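# Home all three axes using the teach pendant

## Task

Using the teach pendant, jog each of the three axes until it sits at its home mark; all three must end at home, and stay there once the robot lets go.

## Robot and tools

Robot: two UR-type arms, left_arm and right_arm, each ending in a four-finger hand with 16 servo motors (index, middle, ring, thumb). right_arm has a right hand; left_arm has a mirrored left hand. A two-camera stand sits behind the arms. Cameras: cam_high, cam_low, cam_left_wrist and cam_right_wrist, each 672x504 pixels.

Frames: the scene frame has its origin at table-top height, halfway between the two nominal arm bases. +z is up, +x points out over the table, and left_arm is on the +y side. Bases are at about (+0.025, +0.477, +0.033) m for left_arm and (-0.052, -0.442, +0.033) m for right_arm. Each hand has a hand point with its own axes. +z runs along the straight fingers toward the tips. +y points out of the palm face. On the right hand, +x points across the palm away from the thumb; on the left hand, +x points toward the thumb. Reported positions and orientations are in the scene frame and can be a few cm off. Offsets are in the hand target's own axes.

Row layout (used by execute_actions and move): one flat list of 48 numbers covering both arms, each number in [-1, 1]. The order is:
1. left_arm dx, dy, dz, rx, ry, rz.
2. The left hand's 16 motor goals.
3. Left current_limit, then left speed.
4. The same 18 numbers for right_arm and its hand.

The six pose numbers are an offset, not a pose. They count from the arm's "Hand target" at the start of that action or move, along that target's axes. 1.0 equals 0.6 m, or 180 degrees for rotation. rx, ry, rz form one rotation vector. Within an action, every row counts from that same start. Repeating an offset therefore moves the arm further. Six zeros re-command the current Hand target.

Hand motor order: index_mcp, index_abd, index_pip, index_dip, middle_mcp, middle_abd, middle_pip, middle_dip, ring_mcp, ring_abd, ring_pip, ring_dip, thumb_cmc, thumb_axl, thumb_mcp, thumb_ipl. Each number is an absolute goal angle, scaled between the hinge's two stops.
- Straight fingers need about -0.75 (mcp), 0 (abd), -0.58 (pip) and -0.70 (dip).
- Straight thumb needs -0.71 (cmc), -0.68 (axl), -0.23 (mcp) and -0.17 (ipl).
- Toward +1, the mcp, pip and dip hinges curl toward the palm.

current_limit maps -1..+1 onto 0..550 mA. speed sets the slew rate to (speed+1)/2 of 8.5 rad/s. Both start at +0.4 and -0.6. A 0 in a hand slot is a real goal, not "no change". To keep a hand as it is, send back its hand_goal, hand_current_limit and hand_speed.

Tools:
- execute_actions(actions, cameras): actions is a list of actions. Each action is a table of up to 15 rows of 48 numbers, one row per 1/30 s step. A shorter table repeats its last row until 15 steps have run. Images are returned only when actions is empty or cameras names them.
- move(target, speed, blend, stop_force, zero, blocking, cameras): moves each hand point in a straight line to the offset in target. target is one 48-number row, or up to 15 rows, all counted from the same starting Hand targets.
  - speed: m/s, 0.002 to 3.6, default 0.25; turning is capped at twice that in rad/s.
  - blend: corner rounding in m; 0 means stop at each target.
  - stop_force: 3 to 120 N, shared by both arms; it ends an arm's path when the arm meets resistance.
  - zero: only used with stop_force; it re-zeroes the force reading first.
  - blocking=false returns after about 0.5 s while the move carries on. It cannot be combined with stop_force.
  - The whole move is capped at 10 s. The result adds a "move:" line with the ending (done, off_target, moving, held, fault) and any limits (paced, held).
- wait(seconds 0-10): lets time pass while holding the last command.
- stop(): brakes a running move.
- zoom_image(camera, region [x0,y0,x1,y1] in pixels, at most 504 per side): magnifies part of the latest image.
- zero_wrist_force(arm): re-zeroes that arm's wrist force/torque sensor.
- read_manual(section): returns licence text only.
- finished_scene(scene): ends the scene for good.

Results: each arm reports the following.
- Hand target: the last commanded pose after clipping; the next offsets count from it.
- end_effector_position in m and end_effector_quat_wxyz.
- Velocities, which are omitted when joint velocities read "within noise".
- Joint positions and joint torques; torques include the arm's own weight.
- Wrist force and torque in the hand's axes, plus a peak line since the last reading.
- Hand values: hand_goal, hand_measured, hand_current_ma, and hand_state per motor (moving, goal, blocked, overload).

The hand point often stops short of its target. Sending zeros asks for the target again; if it is still short, send the missing distance as an offset. Orientation commands are clipped to within 32 degrees of the measured orientation. Arm response lags behind commands by about 0.09 to 0.22 s.

Hazards and things to avoid:
- A contact torque at a joint's load limit stops that arm for 10 s. Wrist joints are limited to 26.3 N m, larger joints to 141 N m.
- A net outside force of about 150 N also stops the arm.

- A motor at or above 495 mA for 5 s shuts down.
- A MOTOR HOT line warns of heat. At 85 C the arm brakes for 30-60 s.
- A HAND FAULT line cancels the remaining motion calls in that reply.
- Approach the pendant and its controls slowly. Use stop_force for touches, and never command far past a firm contact.
- Avoid clashes between the two arms, and do not let one hand grip the other.
- Do not move a hand point close to its own arm's base.

- Before calling finished_scene, check that all three axes rest at home.

Each tool is called after "Request:" by a JSON object that holds its "fn" and its "kwargs".

## Session

Request:
{"fn": "execute_actions", "kwargs": {"actions": []}}

Scene clock: 0.00 s.
left_arm: end_effector_position=(+0.3772, +0.1257, +0.3432) hand_goal=(-0.754, +0.000, -0.576, -0.696, -0.754, +0.000, -0.576, -0.696, -0.754, +0.000, -0.576, -0.696, -0.714, -0.678, -0.226, -0.168) hand_measured=(-0.754, +0.000, -0.576, -0.696, -0.754, +0.000, -0.576, -0.696, -0.754, +0.000, -0.576, -0.696, -0.714, -0.678, -0.226, -0.168) hand_current_ma=(+0, +0, +0, +0, +0, +0, +0, +0, +0, +0, +0, +0, +0, +0, +0, +0) hand_state=(goal, goal, goal, goal, goal, goal, goal, goal, goal, goal, goal, goal, goal, goal, goal, goal) hand_current_limit=0.40 hand_speed=-0.60 end_effector_quat_wxyz=(-0.243, +0.932, -0.020, +0.269) | right_arm: end_effector_position=(+0.3973, -0.4283, +0.1346) hand_goal=(-0.754, +0.000, -0.576, -0.696, -0.754, +0.000, -0.576, -0.696, -0.754, +0.000, -0.576, -0.696, -0.714, -0.678, -0.226, -0.168) hand_measured=(-0.754, +0.000, -0.576, -0.696, -0.754, +0.000, -0.576, -0.696, -0.754, +0.000, -0.576, -0.696, -0.714, -0.678, -0.226, -0.168) hand_current_ma=(+0, +0, +0, +0, +0, +0, +0, +0, +0, +0, +0, +0, +0, +0, +0, +0) hand_state=(goal, goal, goal, goal, goal, goal, goal, goal, goal, goal, goal, goal, goal, goal, goal, goal) hand_current_limit=0.40 hand_speed=-0.60 end_effector_quat_wxyz=(-0.296, +0.852, +0.398, -0.169)
Joint positions: left_arm=[2.438 -1.391 -1.965 -1.255 2.306 0.907] | right_arm=[-0.253 -1.35 1.84 -1.395 -1.353 0.351]
Joint velocities: within noise
Joint torques (N m): no reading
Wrist force (N): no reading
Wrist torque (N m): no reading
Wrist force, peak (N): no reading
Hand target: left_arm +0.3772, +0.1257, +0.3432; -0.243, +0.932, -0.020, +0.269 | right_arm +0.3973, -0.4283, +0.1346; -0.296, +0.852, +0.398, -0.169

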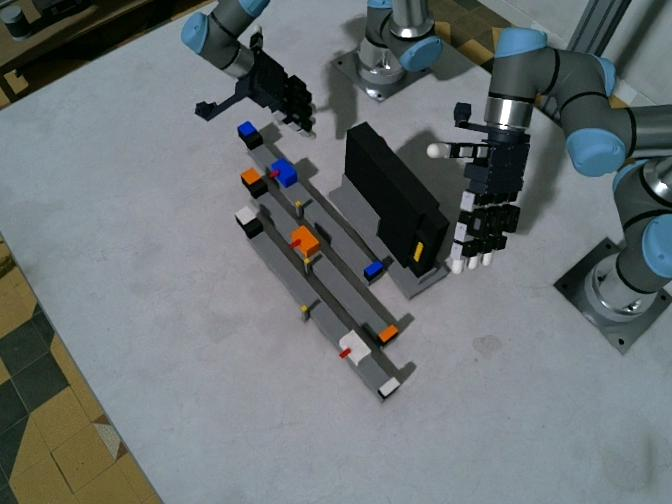

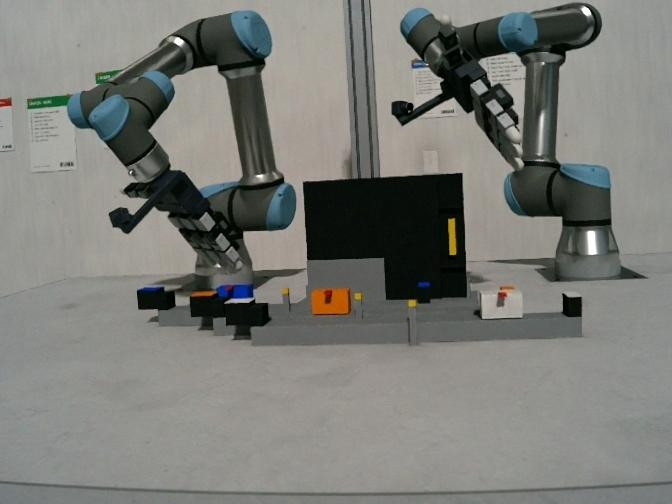

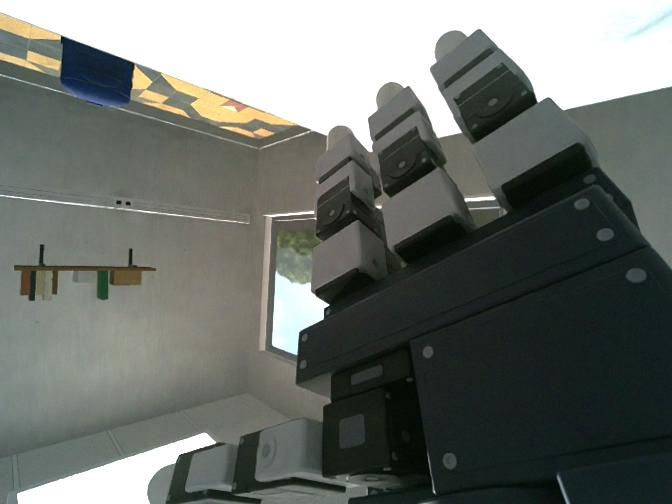

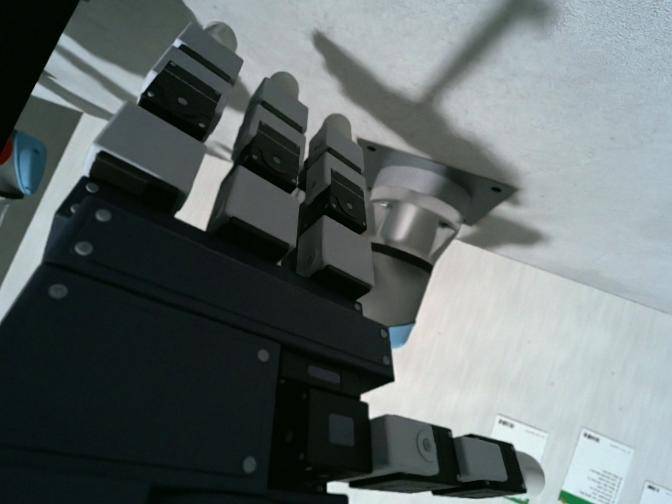

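Request:
{"fn": "zoom_image", "kwargs": {"camera": "cam_high", "region": [180, 100, 460, 420]}}

Request:
{"fn": "zoom_image", "kwargs": {"camera": "cam_low", "region": [120, 160, 600, 360]}}

Scaled by 1.575 from the camera's 672x504 image, which has a finer 960x720 frame.

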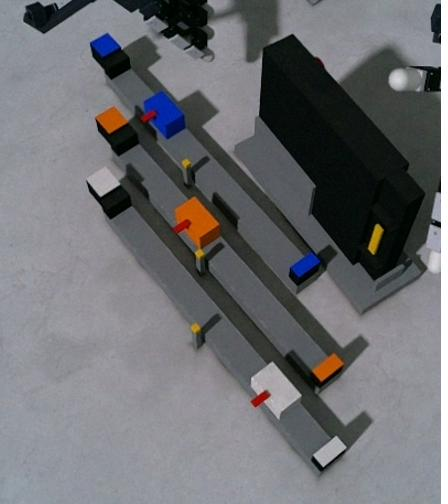

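Scaled by 1.050 from the camera's 672x504 image, which has a finer 960x720 frame.

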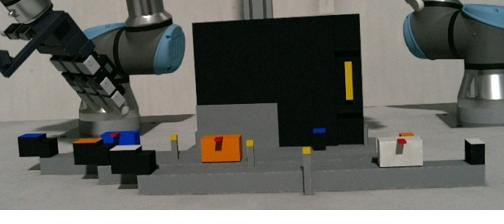

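Request:
{"fn": "move", "kwargs": {"target": [[0.0819,-0.0773,-0.123,0,0,0,-0.754,0,-0.576,-0.696,-0.754,0,-0.576,-0.696,-0.754,0,-0.576,-0.696,-0.714,-0.678,-0.226,-0.168,0.4,-0.6,0,0,0,0,0,0,-0.754,0,-0.576,-0.696,-0.754,0,-0.576,-0.696,-0.754,0,-0.576,-0.696,-0.714,-0.678,-0.226,-0.168,0.4,-0.6],[-0.2330,0.1500,-0.3785,-0.1229,0.1159,0.1845,-0.754,0,-0.576,-0.696,-0.754,0,-0.576,-0.696,-0.754,0,-0.576,-0.696,-0.714,-0.678,-0.226,-0.168,0.4,-0.6,0,0,0,0,0,0,-0.754,0,-0.576,-0.696,-0.754,0,-0.576,-0.696,-0.754,0,-0.576,-0.696,-0.714,-0.678,-0.226,-0.168,0.4,-0.6]], "blend": 0.03, "speed": 0.2, "cameras": ["all"]}}

Scene clock: 29.07 s.
left_arm: end_effector_position=(+0.1501, -0.0305, +0.4002) hand_goal=(-0.754, +0.000, -0.576, -0.696, -0.754, +0.000, -0.576, -0.696, -0.754, +0.000, -0.576, -0.696, -0.714, -0.678, -0.226, -0.168) hand_measured=(-0.750, +0.000, -0.576, -0.696, -0.750, +0.000, -0.576, -0.696, -0.750, +0.000, -0.576, -0.696, -0.712, -0.678, -0.224, -0.168) hand_current_ma=(+1, +0, +0, +0, +1, +0, +0, +0, +1, +0, +0, +0, +0, +0, +0, +0) hand_state=(goal, goal, goal, goal, goal, goal, goal, goal, goal, goal, goal, goal, goal, goal, goal, goal) hand_current_limit=0.40 hand_speed=-0.60 end_effector_quat_wxyz=(-0.121, +0.853, -0.375, +0.341) | right_arm: end_effector_position=(+0.3973, -0.4283, +0.1346) hand_goal=(-0.754, +0.000, -0.576, -0.696, -0.754, +0.000, -0.576, -0.696, -0.754, +0.000, -0.576, -0.696, -0.714, -0.678, -0.226, -0.168) hand_measured=(-0.748, +0.000, -0.576, -0.696, -0.748, +0.000, -0.576, -0.696, -0.750, +0.000, -0.576, -0.696, -0.710, -0.678, -0.224, -0.168) hand_current_ma=(+8, +0, -1, +0, +9, +0, -1, +0, +7, +0, -1, +0, +4, +1, +2, +0) hand_state=(goal, goal, goal, goal, goal, goal, goal, goal, goal, goal, goal, goal, goal, goal, goal, goal) hand_current_limit=0.40 hand_speed=-0.60 end_effector_quat_wxyz=(-0.296, +0.852, +0.398, -0.169)
Joint positions: left_arm=[1.953 -1.373 -1.894 -1.094 2.238 1.291] | right_arm=[-0.253 -1.35 1.84 -1.395 -1.353 0.351]
Joint torques (N m): left_arm=[0.13 25.2 29.03 1.35 2.96 -0.35] | right_arm=[-1.36 -31.85 -19.76 -0.93 0.04 0.05]
Wrist force (N): left_arm=[0.1 0.1 -0.3] | right_arm=[-0.2 -0.4 -0.1]
Wrist torque (N m): left_arm=[0.04 0.00 0.03] | right_arm=[-0.05 0.02 -0.02]
Wrist force, peak (N): left_arm=[-0.9 1.4 1.2] | right_arm=[-0.6 -0.3 -0.3]
Hand target: left_arm +0.1501, -0.0305, +0.4003; -0.121, +0.853, -0.375, +0.341 | right_arm +0.3973, -0.4283, +0.1346; -0.296, +0.852, +0.398, -0.169
Off the commanded pose: left_arm 0.000 m, 0 deg | right_arm 0.000 m, 0 deg.
move: done
camera_calibration:
cam_left_wrist: T_world_to_cam=[[0.000623825, 0.998522, -0.0543532, 0.022264], [0.01427, 0.0543387, 0.998421, -0.448274], [0.999898, -0.00139846, -0.014215, -0.0251211], [0, 0, 0, 1]] pos_world=[0.0315015, 0.00209247, 0.448419]

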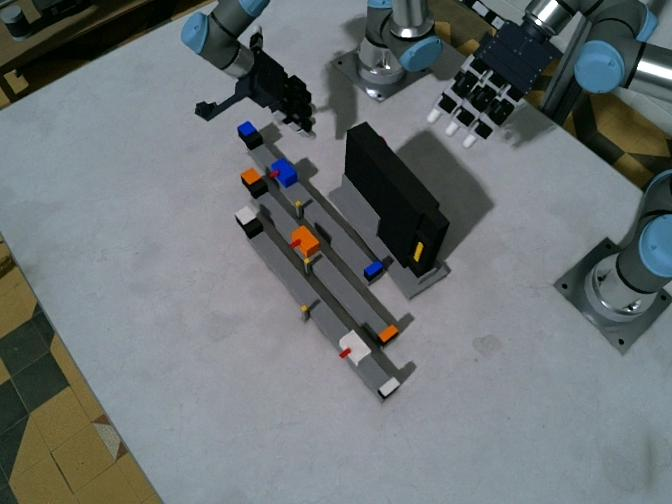

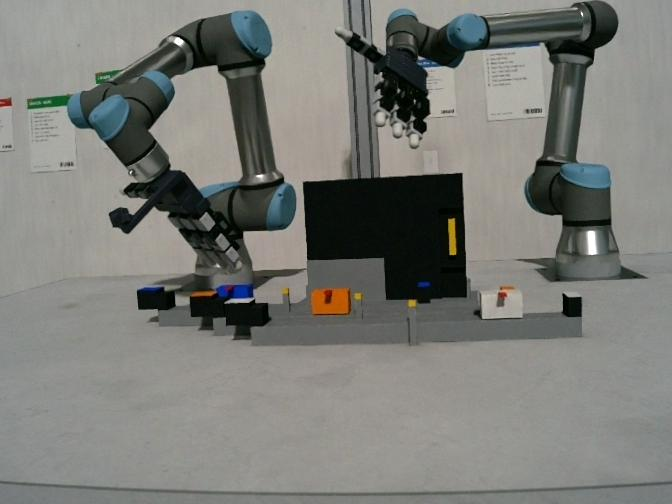

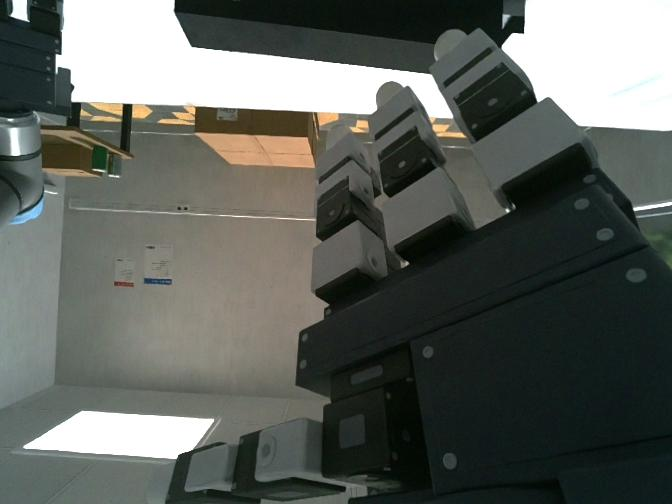

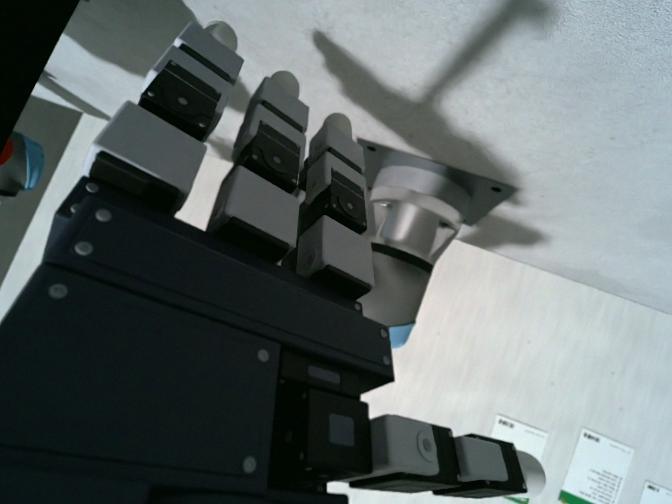

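Request:
{"fn": "move", "kwargs": {"target": [-0.3308,-0.0378,0.0583,-0.1605,-0.1528,-0.0110,-0.754,0,-0.576,-0.696,-0.754,0,-0.576,-0.696,-0.754,0,-0.576,-0.696,-0.714,-0.678,-0.226,-0.168,0.4,-0.6,0,0,0,0,0,0,-0.754,0,-0.576,-0.696,-0.754,0,-0.576,-0.696,-0.754,0,-0.576,-0.696,-0.714,-0.678,-0.226,-0.168,0.4,-0.6], "speed": 0.2, "cameras": ["cam_left_wrist"]}}

Request:
{"fn": "zoom_image", "kwargs": {"camera": "cam_left_wrist", "region": [40, 100, 400, 400]}}

Scene clock: 38.47 s.
left_arm: end_effector_position=(+0.0900, +0.1269, +0.2875) hand_goal=(-0.754, +0.000, -0.576, -0.696, -0.754, +0.000, -0.576, -0.696, -0.754, +0.000, -0.576, -0.696, -0.714, -0.678, -0.226, -0.168) hand_measured=(-0.750, +0.000, -0.576, -0.696, -0.750, +0.000, -0.576, -0.696, -0.750, +0.000, -0.576, -0.696, -0.712, -0.678, -0.224, -0.168) hand_current_ma=(+1, +0, +0, +0, +1, +0, +0, +0, +1, +0, +0, +0, +0, +0, +0, +0) hand_state=(goal, goal, goal, goal, goal, goal, goal, goal, goal, goal, goal, goal, goal, goal, goal, goal) hand_current_limit=0.40 hand_speed=-0.60 end_effector_quat_wxyz=(+0.014, +0.919, -0.394, +0.030) | right_arm: end_effector_position=(+0.3973, -0.4283, +0.1346) hand_goal=(-0.754, +0.000, -0.576, -0.696, -0.754, +0.000, -0.576, -0.696, -0.754, +0.000, -0.576, -0.696, -0.714, -0.678, -0.226, -0.168) hand_measured=(-0.748, +0.000, -0.576, -0.696, -0.748, +0.000, -0.576, -0.696, -0.750, +0.000, -0.576, -0.696, -0.710, -0.678, -0.224, -0.168) hand_current_ma=(+8, +0, -1, +0, +9, +0, -1, +0, +7, +0, -1, +0, +4, +1, +2, +0) hand_state=(goal, goal, goal, goal, goal, goal, goal, goal, goal, goal, goal, goal, goal, goal, goal, goal) hand_current_limit=0.40 hand_speed=-0.60 end_effector_quat_wxyz=(-0.296, +0.852, +0.398, -0.169)
Joint positions: left_arm=[2.473 -0.968 -2.27 -1.41 1.562 1.669] | right_arm=[-0.253 -1.35 1.84 -1.395 -1.353 0.351]
Joint torques (N m): left_arm=[5.48 -9.8 20.65 3.46 -0.23 1.06] | right_arm=[-1.08 -32.26 -19.31 -0.82 0.03 0.06]
Wrist force (N): left_arm=[-0.6 -0.1 -0.3] | right_arm=[-0.2 -0.1 -0.2]
Wrist torque (N m): left_arm=[-0.04 0.12 0.00] | right_arm=[0.00 0.02 -0.01]
Wrist force, peak (N): left_arm=[-1.2 -0.7 0.8] | right_arm=[-0.2 -0.1 -0.7]
Hand target: left_arm +0.0900, +0.1269, +0.2874; +0.014, +0.918, -0.394, +0.030 | right_arm +0.3973, -0.4283, +0.1346; -0.296, +0.852, +0.398, -0.169
Off the commanded pose: left_arm 0.000 m, 0 deg | right_arm 0.000 m, 0 deg.
move: done
camera_calibration:
cam_left_wrist: T_world_to_cam=[[-0.0344929, 0.998494, -0.042668, -0.141226], [0.651543, 0.05484, 0.756627, -0.331343], [0.757828, -0.00170176, -0.652453, 0.238939], [0, 0, 0, 1]] pos_world=[0.029938, 0.15959, 0.400574]
Images, in order (width x height): cam_left_wrist 672x504.

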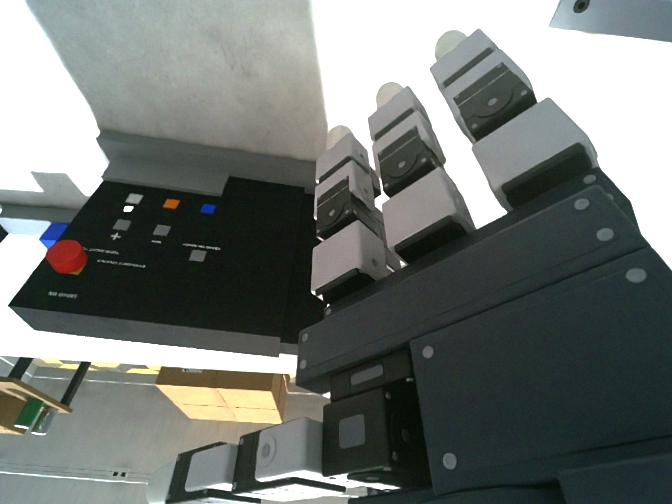

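Scaled by 1.400 from the camera's 672x504 image, which has a finer 960x720 frame.

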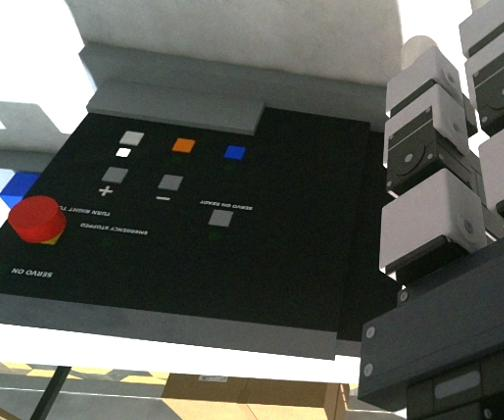

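Request:
{"fn": "zoom_image", "kwargs": {"camera": "cam_left_wrist", "region": [0, 180, 240, 360]}}

Request:
{"fn": "zoom_image", "kwargs": {"camera": "cam_left_wrist", "region": [80, 160, 240, 280]}}

Scaled by 2.100 from the camera's 672x504 image, which has a finer 960x720 frame.

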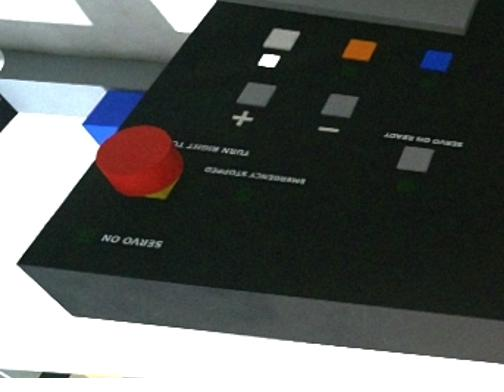

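Scaled by 3.150 from the camera's 672x504 image, which has a finer 960x720 frame.

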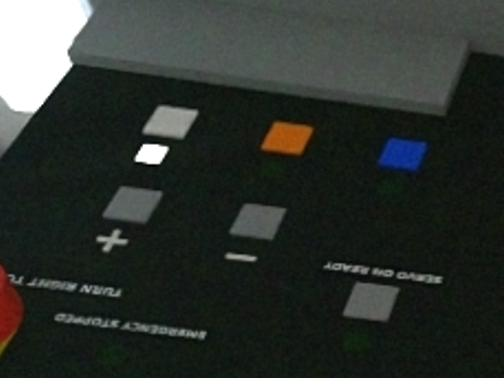

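Request:
{"fn": "move", "kwargs": {"target": [0.1552,-0.0750,0.1273,0,0,0,-0.754,0,-0.576,-0.696,-0.754,0,-0.576,-0.696,-0.754,0,-0.576,-0.696,-0.714,-0.678,-0.226,-0.168,0.4,-0.6,0,0,0,0,0,0,-0.754,0,-0.576,-0.696,-0.754,0,-0.576,-0.696,-0.754,0,-0.576,-0.696,-0.714,-0.678,-0.226,-0.168,0.4,-0.6], "speed": 0.15, "cameras": ["cam_left_wrist"]}}

Request:
{"fn": "zoom_image", "kwargs": {"camera": "cam_left_wrist", "region": [0, 60, 320, 420]}}

Scene clock: 68.13 s.
left_arm: end_effector_position=(+0.1899, +0.0868, +0.2173) hand_goal=(-0.754, +0.000, -0.576, -0.696, -0.754, +0.000, -0.576, -0.696, -0.754, +0.000, -0.576, -0.696, -0.714, -0.678, -0.226, -0.168) hand_measured=(-0.750, +0.000, -0.576, -0.696, -0.750, +0.000, -0.576, -0.696, -0.750, +0.000, -0.576, -0.696, -0.712, -0.678, -0.224, -0.168) hand_current_ma=(+1, +0, +0, +0, +1, +0, +0, +0, +1, +0, +0, +0, +0, +0, +0, +0) hand_state=(goal, goal, goal, goal, goal, goal, goal, goal, goal, goal, goal, goal, goal, goal, goal, goal) hand_current_limit=0.40 hand_speed=-0.60 end_effector_quat_wxyz=(+0.014, +0.919, -0.394, +0.030) | right_arm: end_effector_position=(+0.3973, -0.4283, +0.1346) hand_goal=(-0.754, +0.000, -0.576, -0.696, -0.754, +0.000, -0.576, -0.696, -0.754, +0.000, -0.576, -0.696, -0.714, -0.678, -0.226, -0.168) hand_measured=(-0.748, +0.000, -0.576, -0.696, -0.748, +0.000, -0.576, -0.696, -0.750, +0.000, -0.576, -0.696, -0.710, -0.678, -0.224, -0.168) hand_current_ma=(+8, +0, -1, +0, +9, +0, -1, +0, +7, +0, -1, +0, +4, +1, +2, +0) hand_state=(goal, goal, goal, goal, goal, goal, goal, goal, goal, goal, goal, goal, goal, goal, goal, goal) hand_current_limit=0.40 hand_speed=-0.60 end_effector_quat_wxyz=(-0.296, +0.852, +0.398, -0.169)
Joint positions: left_arm=[2.574 -1.295 -2.285 -1.068 1.555 1.77] | right_arm=[-0.253 -1.35 1.84 -1.395 -1.353 0.351]
Joint torques (N m): left_arm=[-11.22 -1.55 15.93 3.13 -0.59 -0.9] | right_arm=[-0.05 -31.2 -19.18 -0.92 -0.1 0.07]
Wrist force (N): left_arm=[-0.3 -0.1 0.0] | right_arm=[0.0 -0.1 -0.1]
Wrist torque (N m): left_arm=[-0.04 0.07 -0.01] | right_arm=[-0.01 0.00 0.00]
Wrist force, peak (N): left_arm=[-1.4 0.8 -1.2] | right_arm=[-0.4 -0.3 -0.7]
Hand target: left_arm +0.1899, +0.0868, +0.2172; +0.014, +0.918, -0.394, +0.030 | right_arm +0.3973, -0.4283, +0.1346; -0.296, +0.852, +0.398, -0.169
Off the commanded pose: left_arm 0.000 m, 0 deg | right_arm 0.000 m, 0 deg.
move: done
camera_calibration:
cam_left_wrist: T_world_to_cam=[[-0.0345056, 0.998494, -0.0426593, -0.100733], [0.651756, 0.0548412, 0.756444, -0.341148], [0.757644, -0.00170191, -0.652666, 0.117381], [0, 0, 0, 1]] pos_world=[0.129937, 0.11949, 0.330372]
Images, in order (width x height): cam_left_wrist 672x504.

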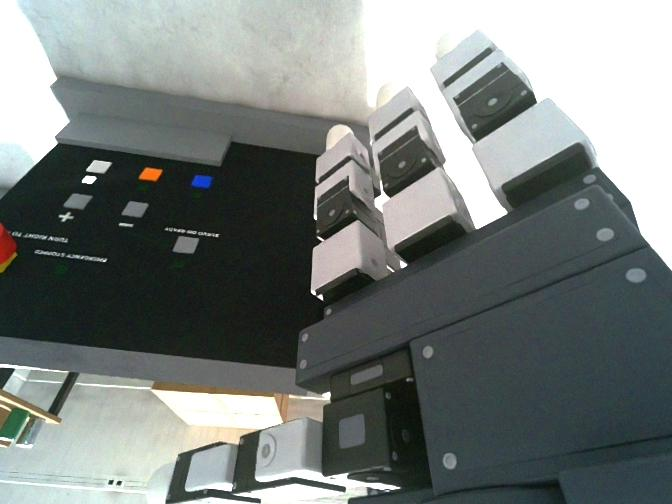

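Scaled by 1.400 from the camera's 672x504 image, which has a finer 960x720 frame.

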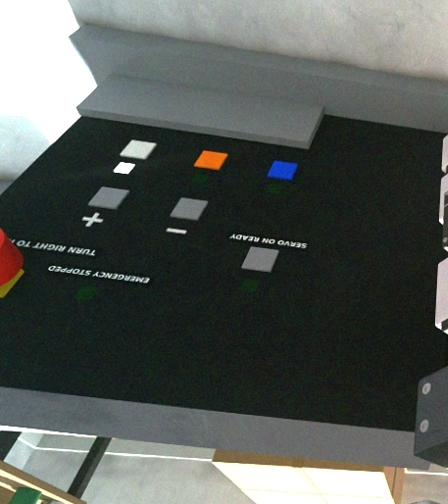

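Request:
{"fn": "execute_actions", "kwargs": {"actions": [], "cameras": ["cam_high","cam_low"]}}

Request:
{"fn": "zoom_image", "kwargs": {"camera": "cam_low", "region": [380, 160, 500, 320]}}

Request:
{"fn": "zoom_image", "kwargs": {"camera": "cam_high", "region": [380, 190, 470, 310]}}

Request:
{"fn": "zoom_image", "kwargs": {"camera": "cam_high", "region": [220, 110, 420, 410]}}

Request:
{"fn": "zoom_image", "kwargs": {"camera": "cam_low", "region": [130, 270, 590, 360]}}

Scene clock: 101.37 s.
left_arm: end_effector_position=(+0.1899, +0.0868, +0.2172) hand_goal=(-0.754, +0.000, -0.576, -0.696, -0.754, +0.000, -0.576, -0.696, -0.754, +0.000, -0.576, -0.696, -0.714, -0.678, -0.226, -0.168) hand_measured=(-0.750, +0.000, -0.576, -0.696, -0.750, +0.000, -0.576, -0.696, -0.750, +0.000, -0.576, -0.696, -0.712, -0.678, -0.224, -0.168) hand_current_ma=(+1, +0, +0, +0, +1, +0, +0, +0, +1, +0, +0, +0, +0, +0, +0, +0) hand_state=(goal, goal, goal, goal, goal, goal, goal, goal, goal, goal, goal, goal, goal, goal, goal, goal) hand_current_limit=0.40 hand_speed=-0.60 end_effector_quat_wxyz=(+0.014, +0.918, -0.394, +0.030) | right_arm: end_effector_position=(+0.3973, -0.4283, +0.1346) hand_goal=(-0.754, +0.000, -0.576, -0.696, -0.754, +0.000, -0.576, -0.696, -0.754, +0.000, -0.576, -0.696, -0.714, -0.678, -0.226, -0.168) hand_measured=(-0.748, +0.000, -0.576, -0.696, -0.748, +0.000, -0.576, -0.696, -0.750, +0.000, -0.576, -0.696, -0.710, -0.678, -0.224, -0.168) hand_current_ma=(+8, +0, -1, +0, +9, +0, -1, +0, +7, +0, -1, +0, +4, +1, +2, +0) hand_state=(goal, goal, goal, goal, goal, goal, goal, goal, goal, goal, goal, goal, goal, goal, goal, goal) hand_current_limit=0.40 hand_speed=-0.60 end_effector_quat_wxyz=(-0.296, +0.852, +0.398, -0.169)
Joint positions: left_arm=[2.574 -1.295 -2.285 -1.068 1.555 1.77] | right_arm=[-0.253 -1.35 1.84 -1.395 -1.353 0.351]
Joint velocities: within noise
Joint torques (N m): left_arm=[-12.28 -1.76 14.94 5.43 1.65 1.42] | right_arm=[-0.31 -31.4 -18.69 -0.87 -0.06 0.31]
Wrist force (N): left_arm=[-0.4 0.1 0.0] | right_arm=[0.0 -0.1 -0.3]
Wrist torque (N m): left_arm=[-0.02 0.08 -0.03] | right_arm=[0.01 0.00 0.00]
Wrist force, peak (N): left_arm=[-0.8 -0.1 -0.1] | right_arm=[-0.2 -0.5 -0.6]
Hand target: left_arm +0.1899, +0.0868, +0.2172; +0.014, +0.918, -0.394, +0.030 | right_arm +0.3973, -0.4283, +0.1346; -0.296, +0.852, +0.398, -0.169
Off the commanded pose: left_arm 0.000 m, 0 deg | right_arm 0.000 m, 0 deg.
Images, in order (width x height): cam_high 672x504, cam_low 672x504.

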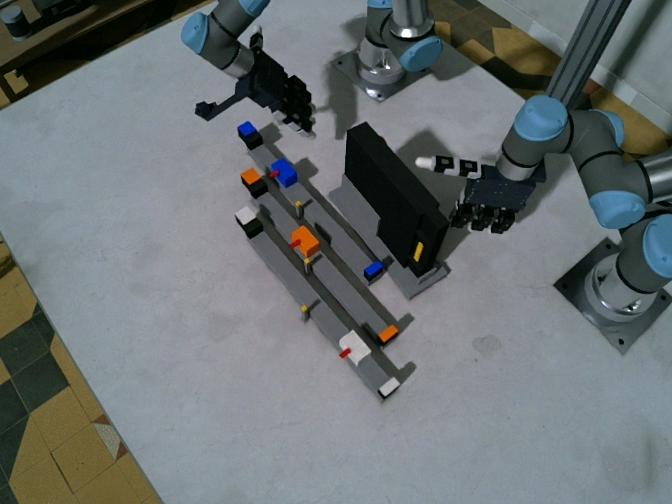

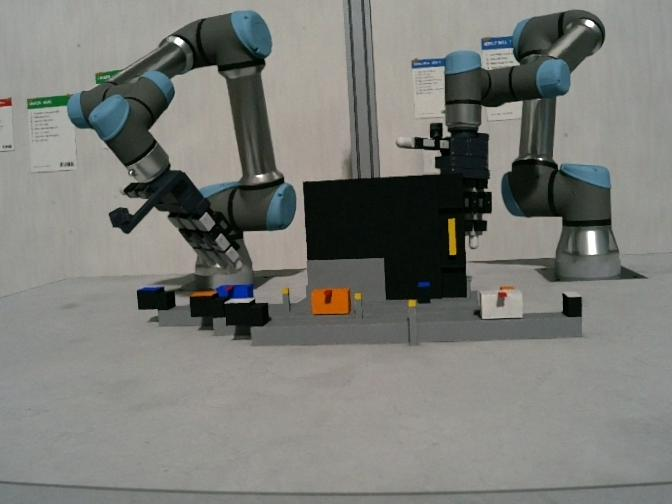

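Scaled by 3.150 from the camera's 672x504 image, which has a finer 960x720 frame.

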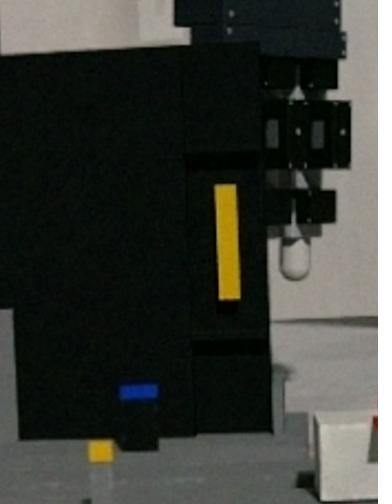

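Scaled by 4.200 from the camera's 672x504 image, which has a finer 960x720 frame.

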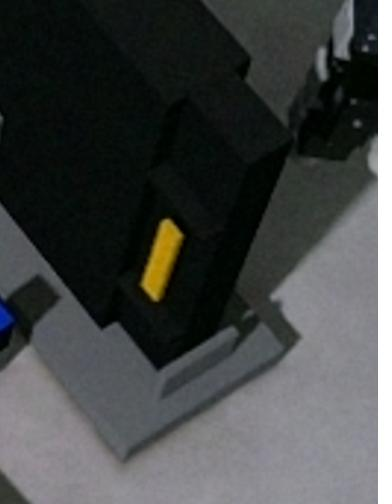

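Scaled by 1.680 from the camera's 672x504 image, which has a finer 960x720 frame.

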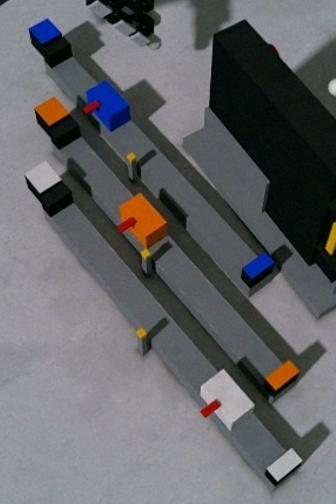

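Scaled by 1.096 from the camera's 672x504 image, which has a finer 960x720 frame.

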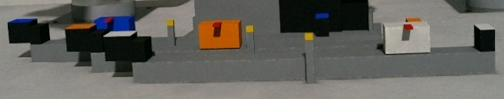

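Request:
{"fn": "move", "kwargs": {"target": [[0.0221,0.0007,-0.3332,0,0,0,-0.754,0,-0.576,-0.696,-0.754,0,-0.576,-0.696,-0.754,0,-0.576,-0.696,-0.714,-0.678,-0.226,-0.168,0.4,-0.6,0,0,0,0,0,0,-0.754,0,-0.576,-0.696,-0.754,0,-0.576,-0.696,-0.754,0,-0.576,-0.696,-0.714,-0.678,-0.226,-0.168,0.4,-0.6],[0.187,-0.3257,-0.3278,-0.0162,-0.0005,0.2443,-0.754,0,-0.576,-0.696,-0.754,0,-0.576,-0.696,-0.754,0,-0.576,-0.696,-0.714,-0.678,-0.226,-0.168,0.4,-0.6,0,0,0,0,0,0,-0.754,0,-0.576,-0.696,-0.754,0,-0.576,-0.696,-0.754,0,-0.576,-0.696,-0.714,-0.678,-0.226,-0.168,0.4,-0.6],[0.4933,-0.4547,-0.3080,-0.0607,-0.0019,0.9163,-0.754,0,-0.576,-0.696,-0.754,0,-0.576,-0.696,-0.754,0,-0.576,-0.696,-0.714,-0.678,-0.226,-0.168,0.4,-0.6,0,0,0,0,0,0,-0.754,0,-0.576,-0.696,-0.754,0,-0.576,-0.696,-0.754,0,-0.576,-0.696,-0.714,-0.678,-0.226,-0.168,0.4,-0.6],[0.4757,-0.4552,-0.0415,-0.0607,-0.0019,0.9163,-0.754,0,-0.576,-0.696,-0.754,0,-0.576,-0.696,-0.754,0,-0.576,-0.696,-0.714,-0.678,-0.226,-0.168,0.4,-0.6,0,0,0,0,0,0,-0.754,0,-0.576,-0.696,-0.754,0,-0.576,-0.696,-0.754,0,-0.576,-0.696,-0.714,-0.678,-0.226,-0.168,0.4,-0.6]], "blend": [0.04,0.04,0.03,0], "speed": 0.3, "cameras": ["all"]}}

Request:
{"fn": "zoom_image", "kwargs": {"camera": "cam_left_wrist", "region": [60, 100, 360, 340]}}

Scene clock: 140.40 s.
left_arm: end_effector_position=(+0.5830, +0.0699, +0.2600) hand_goal=(-0.754, +0.000, -0.576, -0.696, -0.754, +0.000, -0.576, -0.696, -0.754, +0.000, -0.576, -0.696, -0.714, -0.678, -0.226, -0.168) hand_measured=(-0.750, +0.000, -0.576, -0.696, -0.750, +0.000, -0.576, -0.696, -0.750, +0.000, -0.576, -0.696, -0.712, -0.678, -0.222, -0.168) hand_current_ma=(+0, +0, +0, +0, +0, +0, +0, +0, +1, +0, +0, +0, +0, +0, +1, +0) hand_state=(goal, goal, goal, goal, goal, goal, goal, goal, goal, goal, goal, goal, goal, goal, goal, goal) hand_current_limit=0.40 hand_speed=-0.60 end_effector_quat_wxyz=(-0.032, +0.273, +0.961, +0.010) | right_arm: end_effector_position=(+0.3973, -0.4283, +0.1346) hand_goal=(-0.754, +0.000, -0.576, -0.696, -0.754, +0.000, -0.576, -0.696, -0.754, +0.000, -0.576, -0.696, -0.714, -0.678, -0.226, -0.168) hand_measured=(-0.748, +0.000, -0.576, -0.696, -0.748, +0.000, -0.576, -0.696, -0.750, +0.000, -0.576, -0.696, -0.710, -0.678, -0.224, -0.168) hand_current_ma=(+8, +0, -1, +0, +9, +0, -1, +0, +7, +0, -1, +0, +4, +1, +2, +0) hand_state=(goal, goal, goal, goal, goal, goal, goal, goal, goal, goal, goal, goal, goal, goal, goal, goal) hand_current_limit=0.40 hand_speed=-0.60 end_effector_quat_wxyz=(-0.296, +0.852, +0.398, -0.169)
Joint positions: left_arm=[2.625 -2.17 -1.107 -1.503 1.572 4.706] | right_arm=[-0.253 -1.35 1.84 -1.395 -1.353 0.351]
Joint torques (N m): left_arm=[-11.47 58.66 16.65 4.96 2.15 0.71] | right_arm=[-1.08 -31.72 -18.93 -0.8 0.13 0.31]
Wrist force (N): left_arm=[-0.1 0.0 -0.1] | right_arm=[-0.1 0.1 -0.1]
Wrist torque (N m): left_arm=[-0.03 0.04 -0.02] | right_arm=[0.01 0.01 0.00]
Wrist force, peak (N): left_arm=[-0.7 -0.1 2.3] | right_arm=[-0.3 -0.6 -0.6]
Hand target: left_arm +0.5831, +0.0699, +0.2600; -0.032, +0.273, +0.961, +0.010 | right_arm +0.3973, -0.4283, +0.1346; -0.296, +0.852, +0.398, -0.169
Off the commanded pose: left_arm 0.000 m, 0 deg | right_arm 0.000 m, 0 deg.
move: done
camera_calibration:
cam_left_wrist: T_world_to_cam=[[0.286615, -0.957111, -0.0423122, -0.119116], [-0.615154, -0.217712, 0.757751, 0.128634], [-0.734464, -0.191154, -0.651171, 0.730213], [0, 0, 0, 1]] pos_world=[0.649585, 0.0535813, 0.37298]

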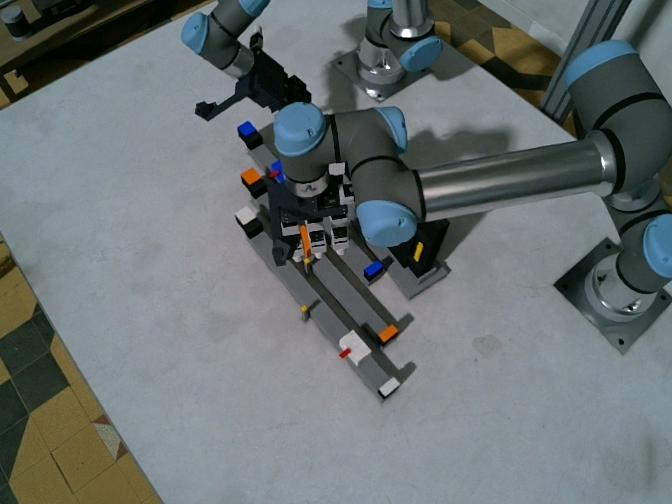

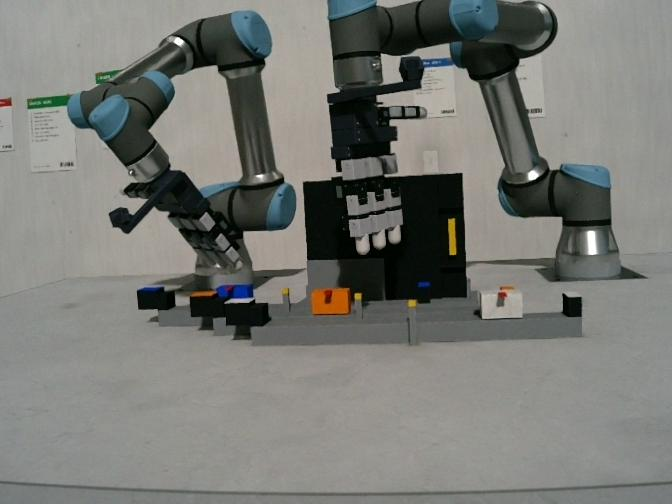

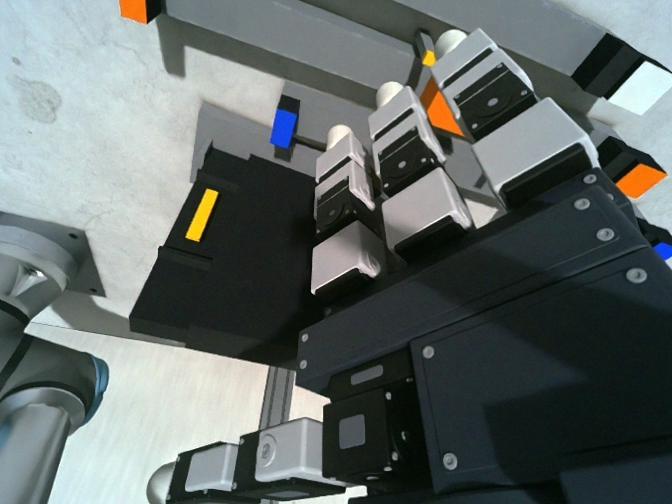

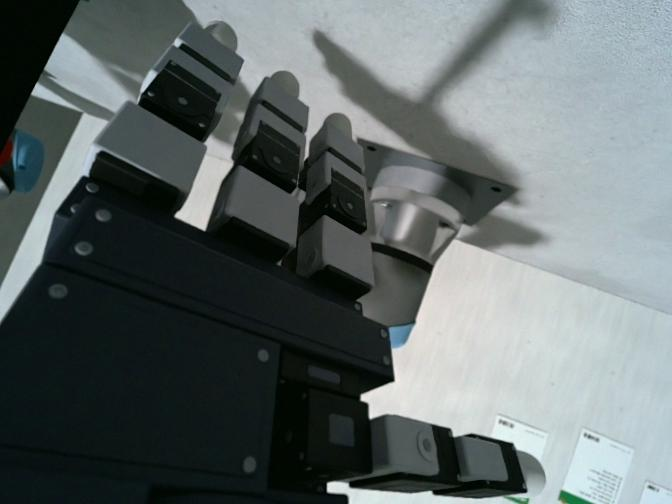

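Scaled by 1.680 from the camera's 672x504 image, which has a finer 960x720 frame.

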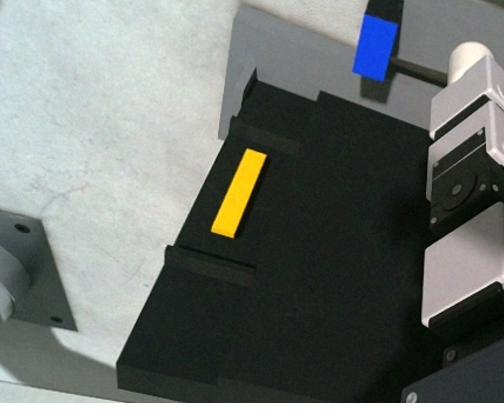

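Request:
{"fn": "move", "kwargs": {"target": [[0.0179,0.0005,-0.2662,0,0,0,-0.754,0,-0.139,-0.261,-0.97,0,-0.576,-0.696,-0.97,0,-0.576,-0.696,-0.714,-0.678,-0.226,-0.168,0.4,-0.6,0,0,0,0,0,0,-0.754,0,-0.576,-0.696,-0.754,0,-0.576,-0.696,-0.754,0,-0.576,-0.696,-0.714,-0.678,-0.226,-0.168,0.4,-0.6],[0.2472,0.0150,-0.2508,0.0218,-0.0130,-0.6398,-0.754,0,-0.139,-0.261,-0.97,0,-0.576,-0.696,-0.97,0,-0.576,-0.696,-0.714,-0.678,-0.226,-0.168,0.4,-0.6,0,0,0,0,0,0,-0.754,0,-0.576,-0.696,-0.754,0,-0.576,-0.696,-0.754,0,-0.576,-0.696,-0.714,-0.678,-0.226,-0.168,0.4,-0.6],[0.2198,0.0048,0.0693,0.0218,-0.0130,-0.6398,-0.754,0,-0.139,-0.261,-0.97,0,-0.576,-0.696,-0.97,0,-0.576,-0.696,-0.714,-0.678,-0.226,-0.168,0.4,-0.6,0,0,0,0,0,0,-0.754,0,-0.576,-0.696,-0.754,0,-0.576,-0.696,-0.754,0,-0.576,-0.696,-0.714,-0.678,-0.226,-0.168,0.4,-0.6]], "blend": [0.03,0.03,0], "speed": 0.25, "cameras": ["all"]}}

Request:
{"fn": "zoom_image", "kwargs": {"camera": "cam_low", "region": [360, 140, 560, 320]}}

Request:
{"fn": "zoom_image", "kwargs": {"camera": "cam_high", "region": [300, 150, 520, 350]}}

Scene clock: 180.03 s.
left_arm: end_effector_position=(+0.4703, +0.1430, +0.2274) hand_goal=(-0.754, +0.000, -0.140, -0.262, -0.970, +0.000, -0.576, -0.696, -0.970, +0.000, -0.576, -0.696, -0.714, -0.678, -0.226, -0.168) hand_measured=(-0.752, +0.000, -0.144, -0.266, -0.960, +0.000, -0.576, -0.696, -0.960, +0.000, -0.576, -0.696, -0.712, -0.678, -0.222, -0.168) hand_current_ma=(+0, +0, -1, +0, +3, +0, +0, +0, +3, +0, +0, +0, +0, +0, +1, +0) hand_state=(goal, goal, goal, goal, goal, goal, goal, goal, goal, goal, goal, goal, goal, goal, goal, goal) hand_current_limit=0.40 hand_speed=-0.60 end_effector_quat_wxyz=(+0.000, +0.666, -0.746, +0.000) | right_arm: end_effector_position=(+0.3973, -0.4283, +0.1346) hand_goal=(-0.754, +0.000, -0.576, -0.696, -0.754, +0.000, -0.576, -0.696, -0.754, +0.000, -0.576, -0.696, -0.714, -0.678, -0.226, -0.168) hand_measured=(-0.748, +0.000, -0.576, -0.696, -0.748, +0.000, -0.576, -0.696, -0.750, +0.000, -0.576, -0.696, -0.710, -0.678, -0.224, -0.168) hand_current_ma=(+8, +0, -1, +0, +9, +0, -1, +0, +7, +0, -1, +0, +4, +1, +2, +0) hand_state=(goal, goal, goal, goal, goal, goal, goal, goal, goal, goal, goal, goal, goal, goal, goal, goal) hand_current_limit=0.40 hand_speed=-0.60 end_effector_quat_wxyz=(-0.296, +0.852, +0.398, -0.169)
Joint positions: left_arm=[2.859 -1.909 -1.597 -1.207 1.57 2.93] | right_arm=[-0.253 -1.35 1.84 -1.395 -1.353 0.351]
Joint torques (N m): left_arm=[0.78 40.82 14.51 4.98 -1.42 0.96] | right_arm=[-1.62 -32.37 -18.66 -0.61 0.05 0.13]
Wrist force (N): left_arm=[-0.6 -0.1 -0.1] | right_arm=[-0.1 -0.1 -0.1]
Wrist torque (N m): left_arm=[-0.04 0.11 0.01] | right_arm=[-0.01 0.01 -0.01]
Wrist force, peak (N): left_arm=[-0.9 -0.1 2.1] | right_arm=[-0.3 -0.5 -0.7]
Hand target: left_arm +0.4703, +0.1430, +0.2273; +0.000, -0.666, +0.746, +0.000 | right_arm +0.3973, -0.4283, +0.1346; -0.296, +0.852, +0.398, -0.169
Off the commanded pose: left_arm 0.000 m, 0 deg | right_arm 0.000 m, 0 deg.
move: done
camera_calibration:
cam_left_wrist: T_world_to_cam=[[0.743942, 0.668195, 0.00806281, -0.477186], [0.452632, -0.512746, 0.729531, -0.353654], [0.491603, -0.539079, -0.683901, 0.120718], [0, 0, 0, 1]] pos_world=[0.455729, 0.202595, 0.344408]

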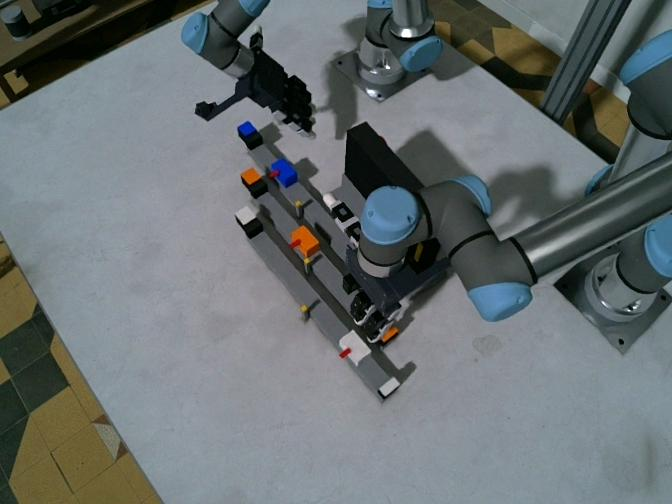

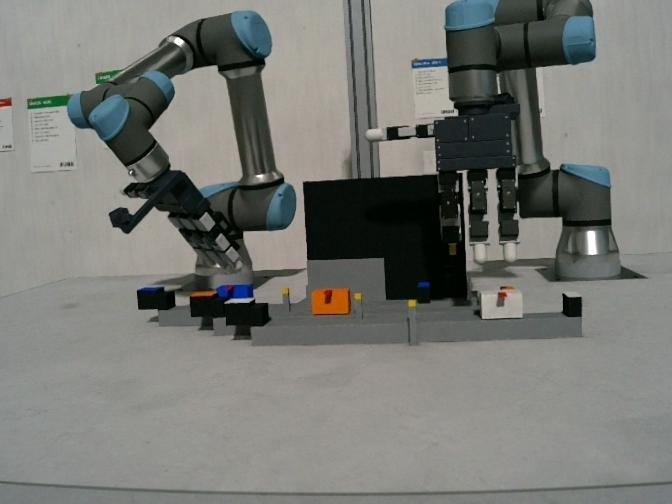

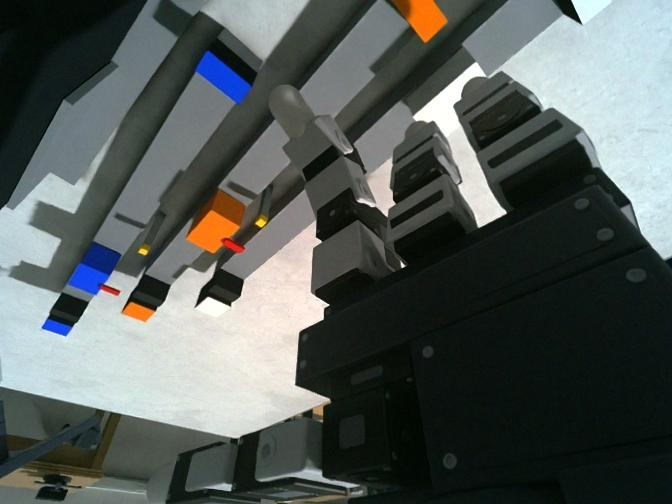

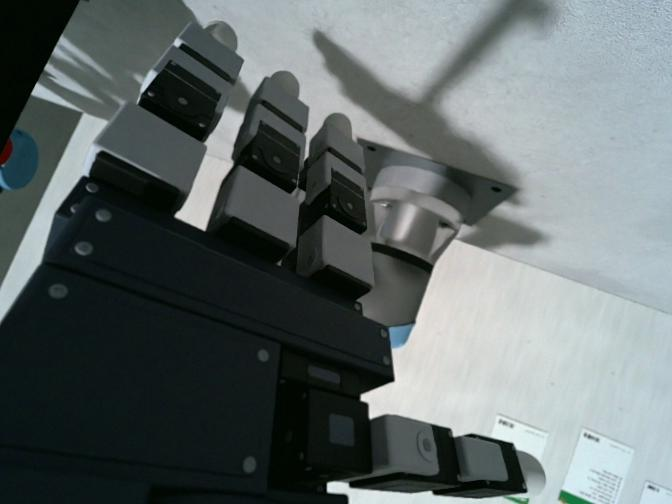

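Scaled by 2.520 from the camera's 672x504 image, which has a finer 960x720 frame.

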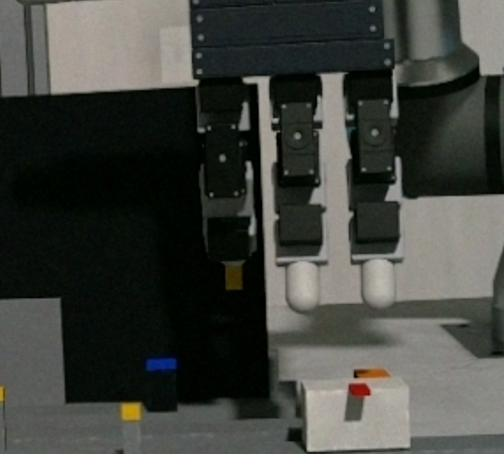

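Scaled by 2.291 from the camera's 672x504 image, which has a finer 960x720 frame.

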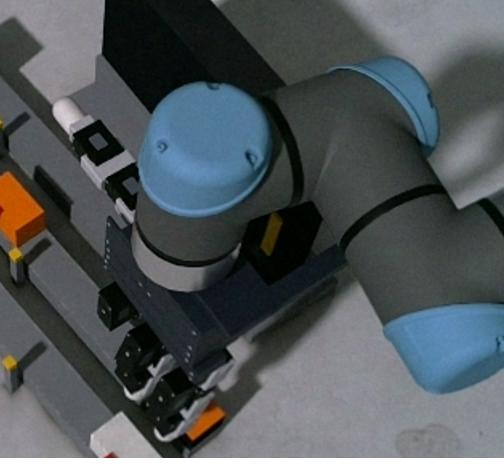

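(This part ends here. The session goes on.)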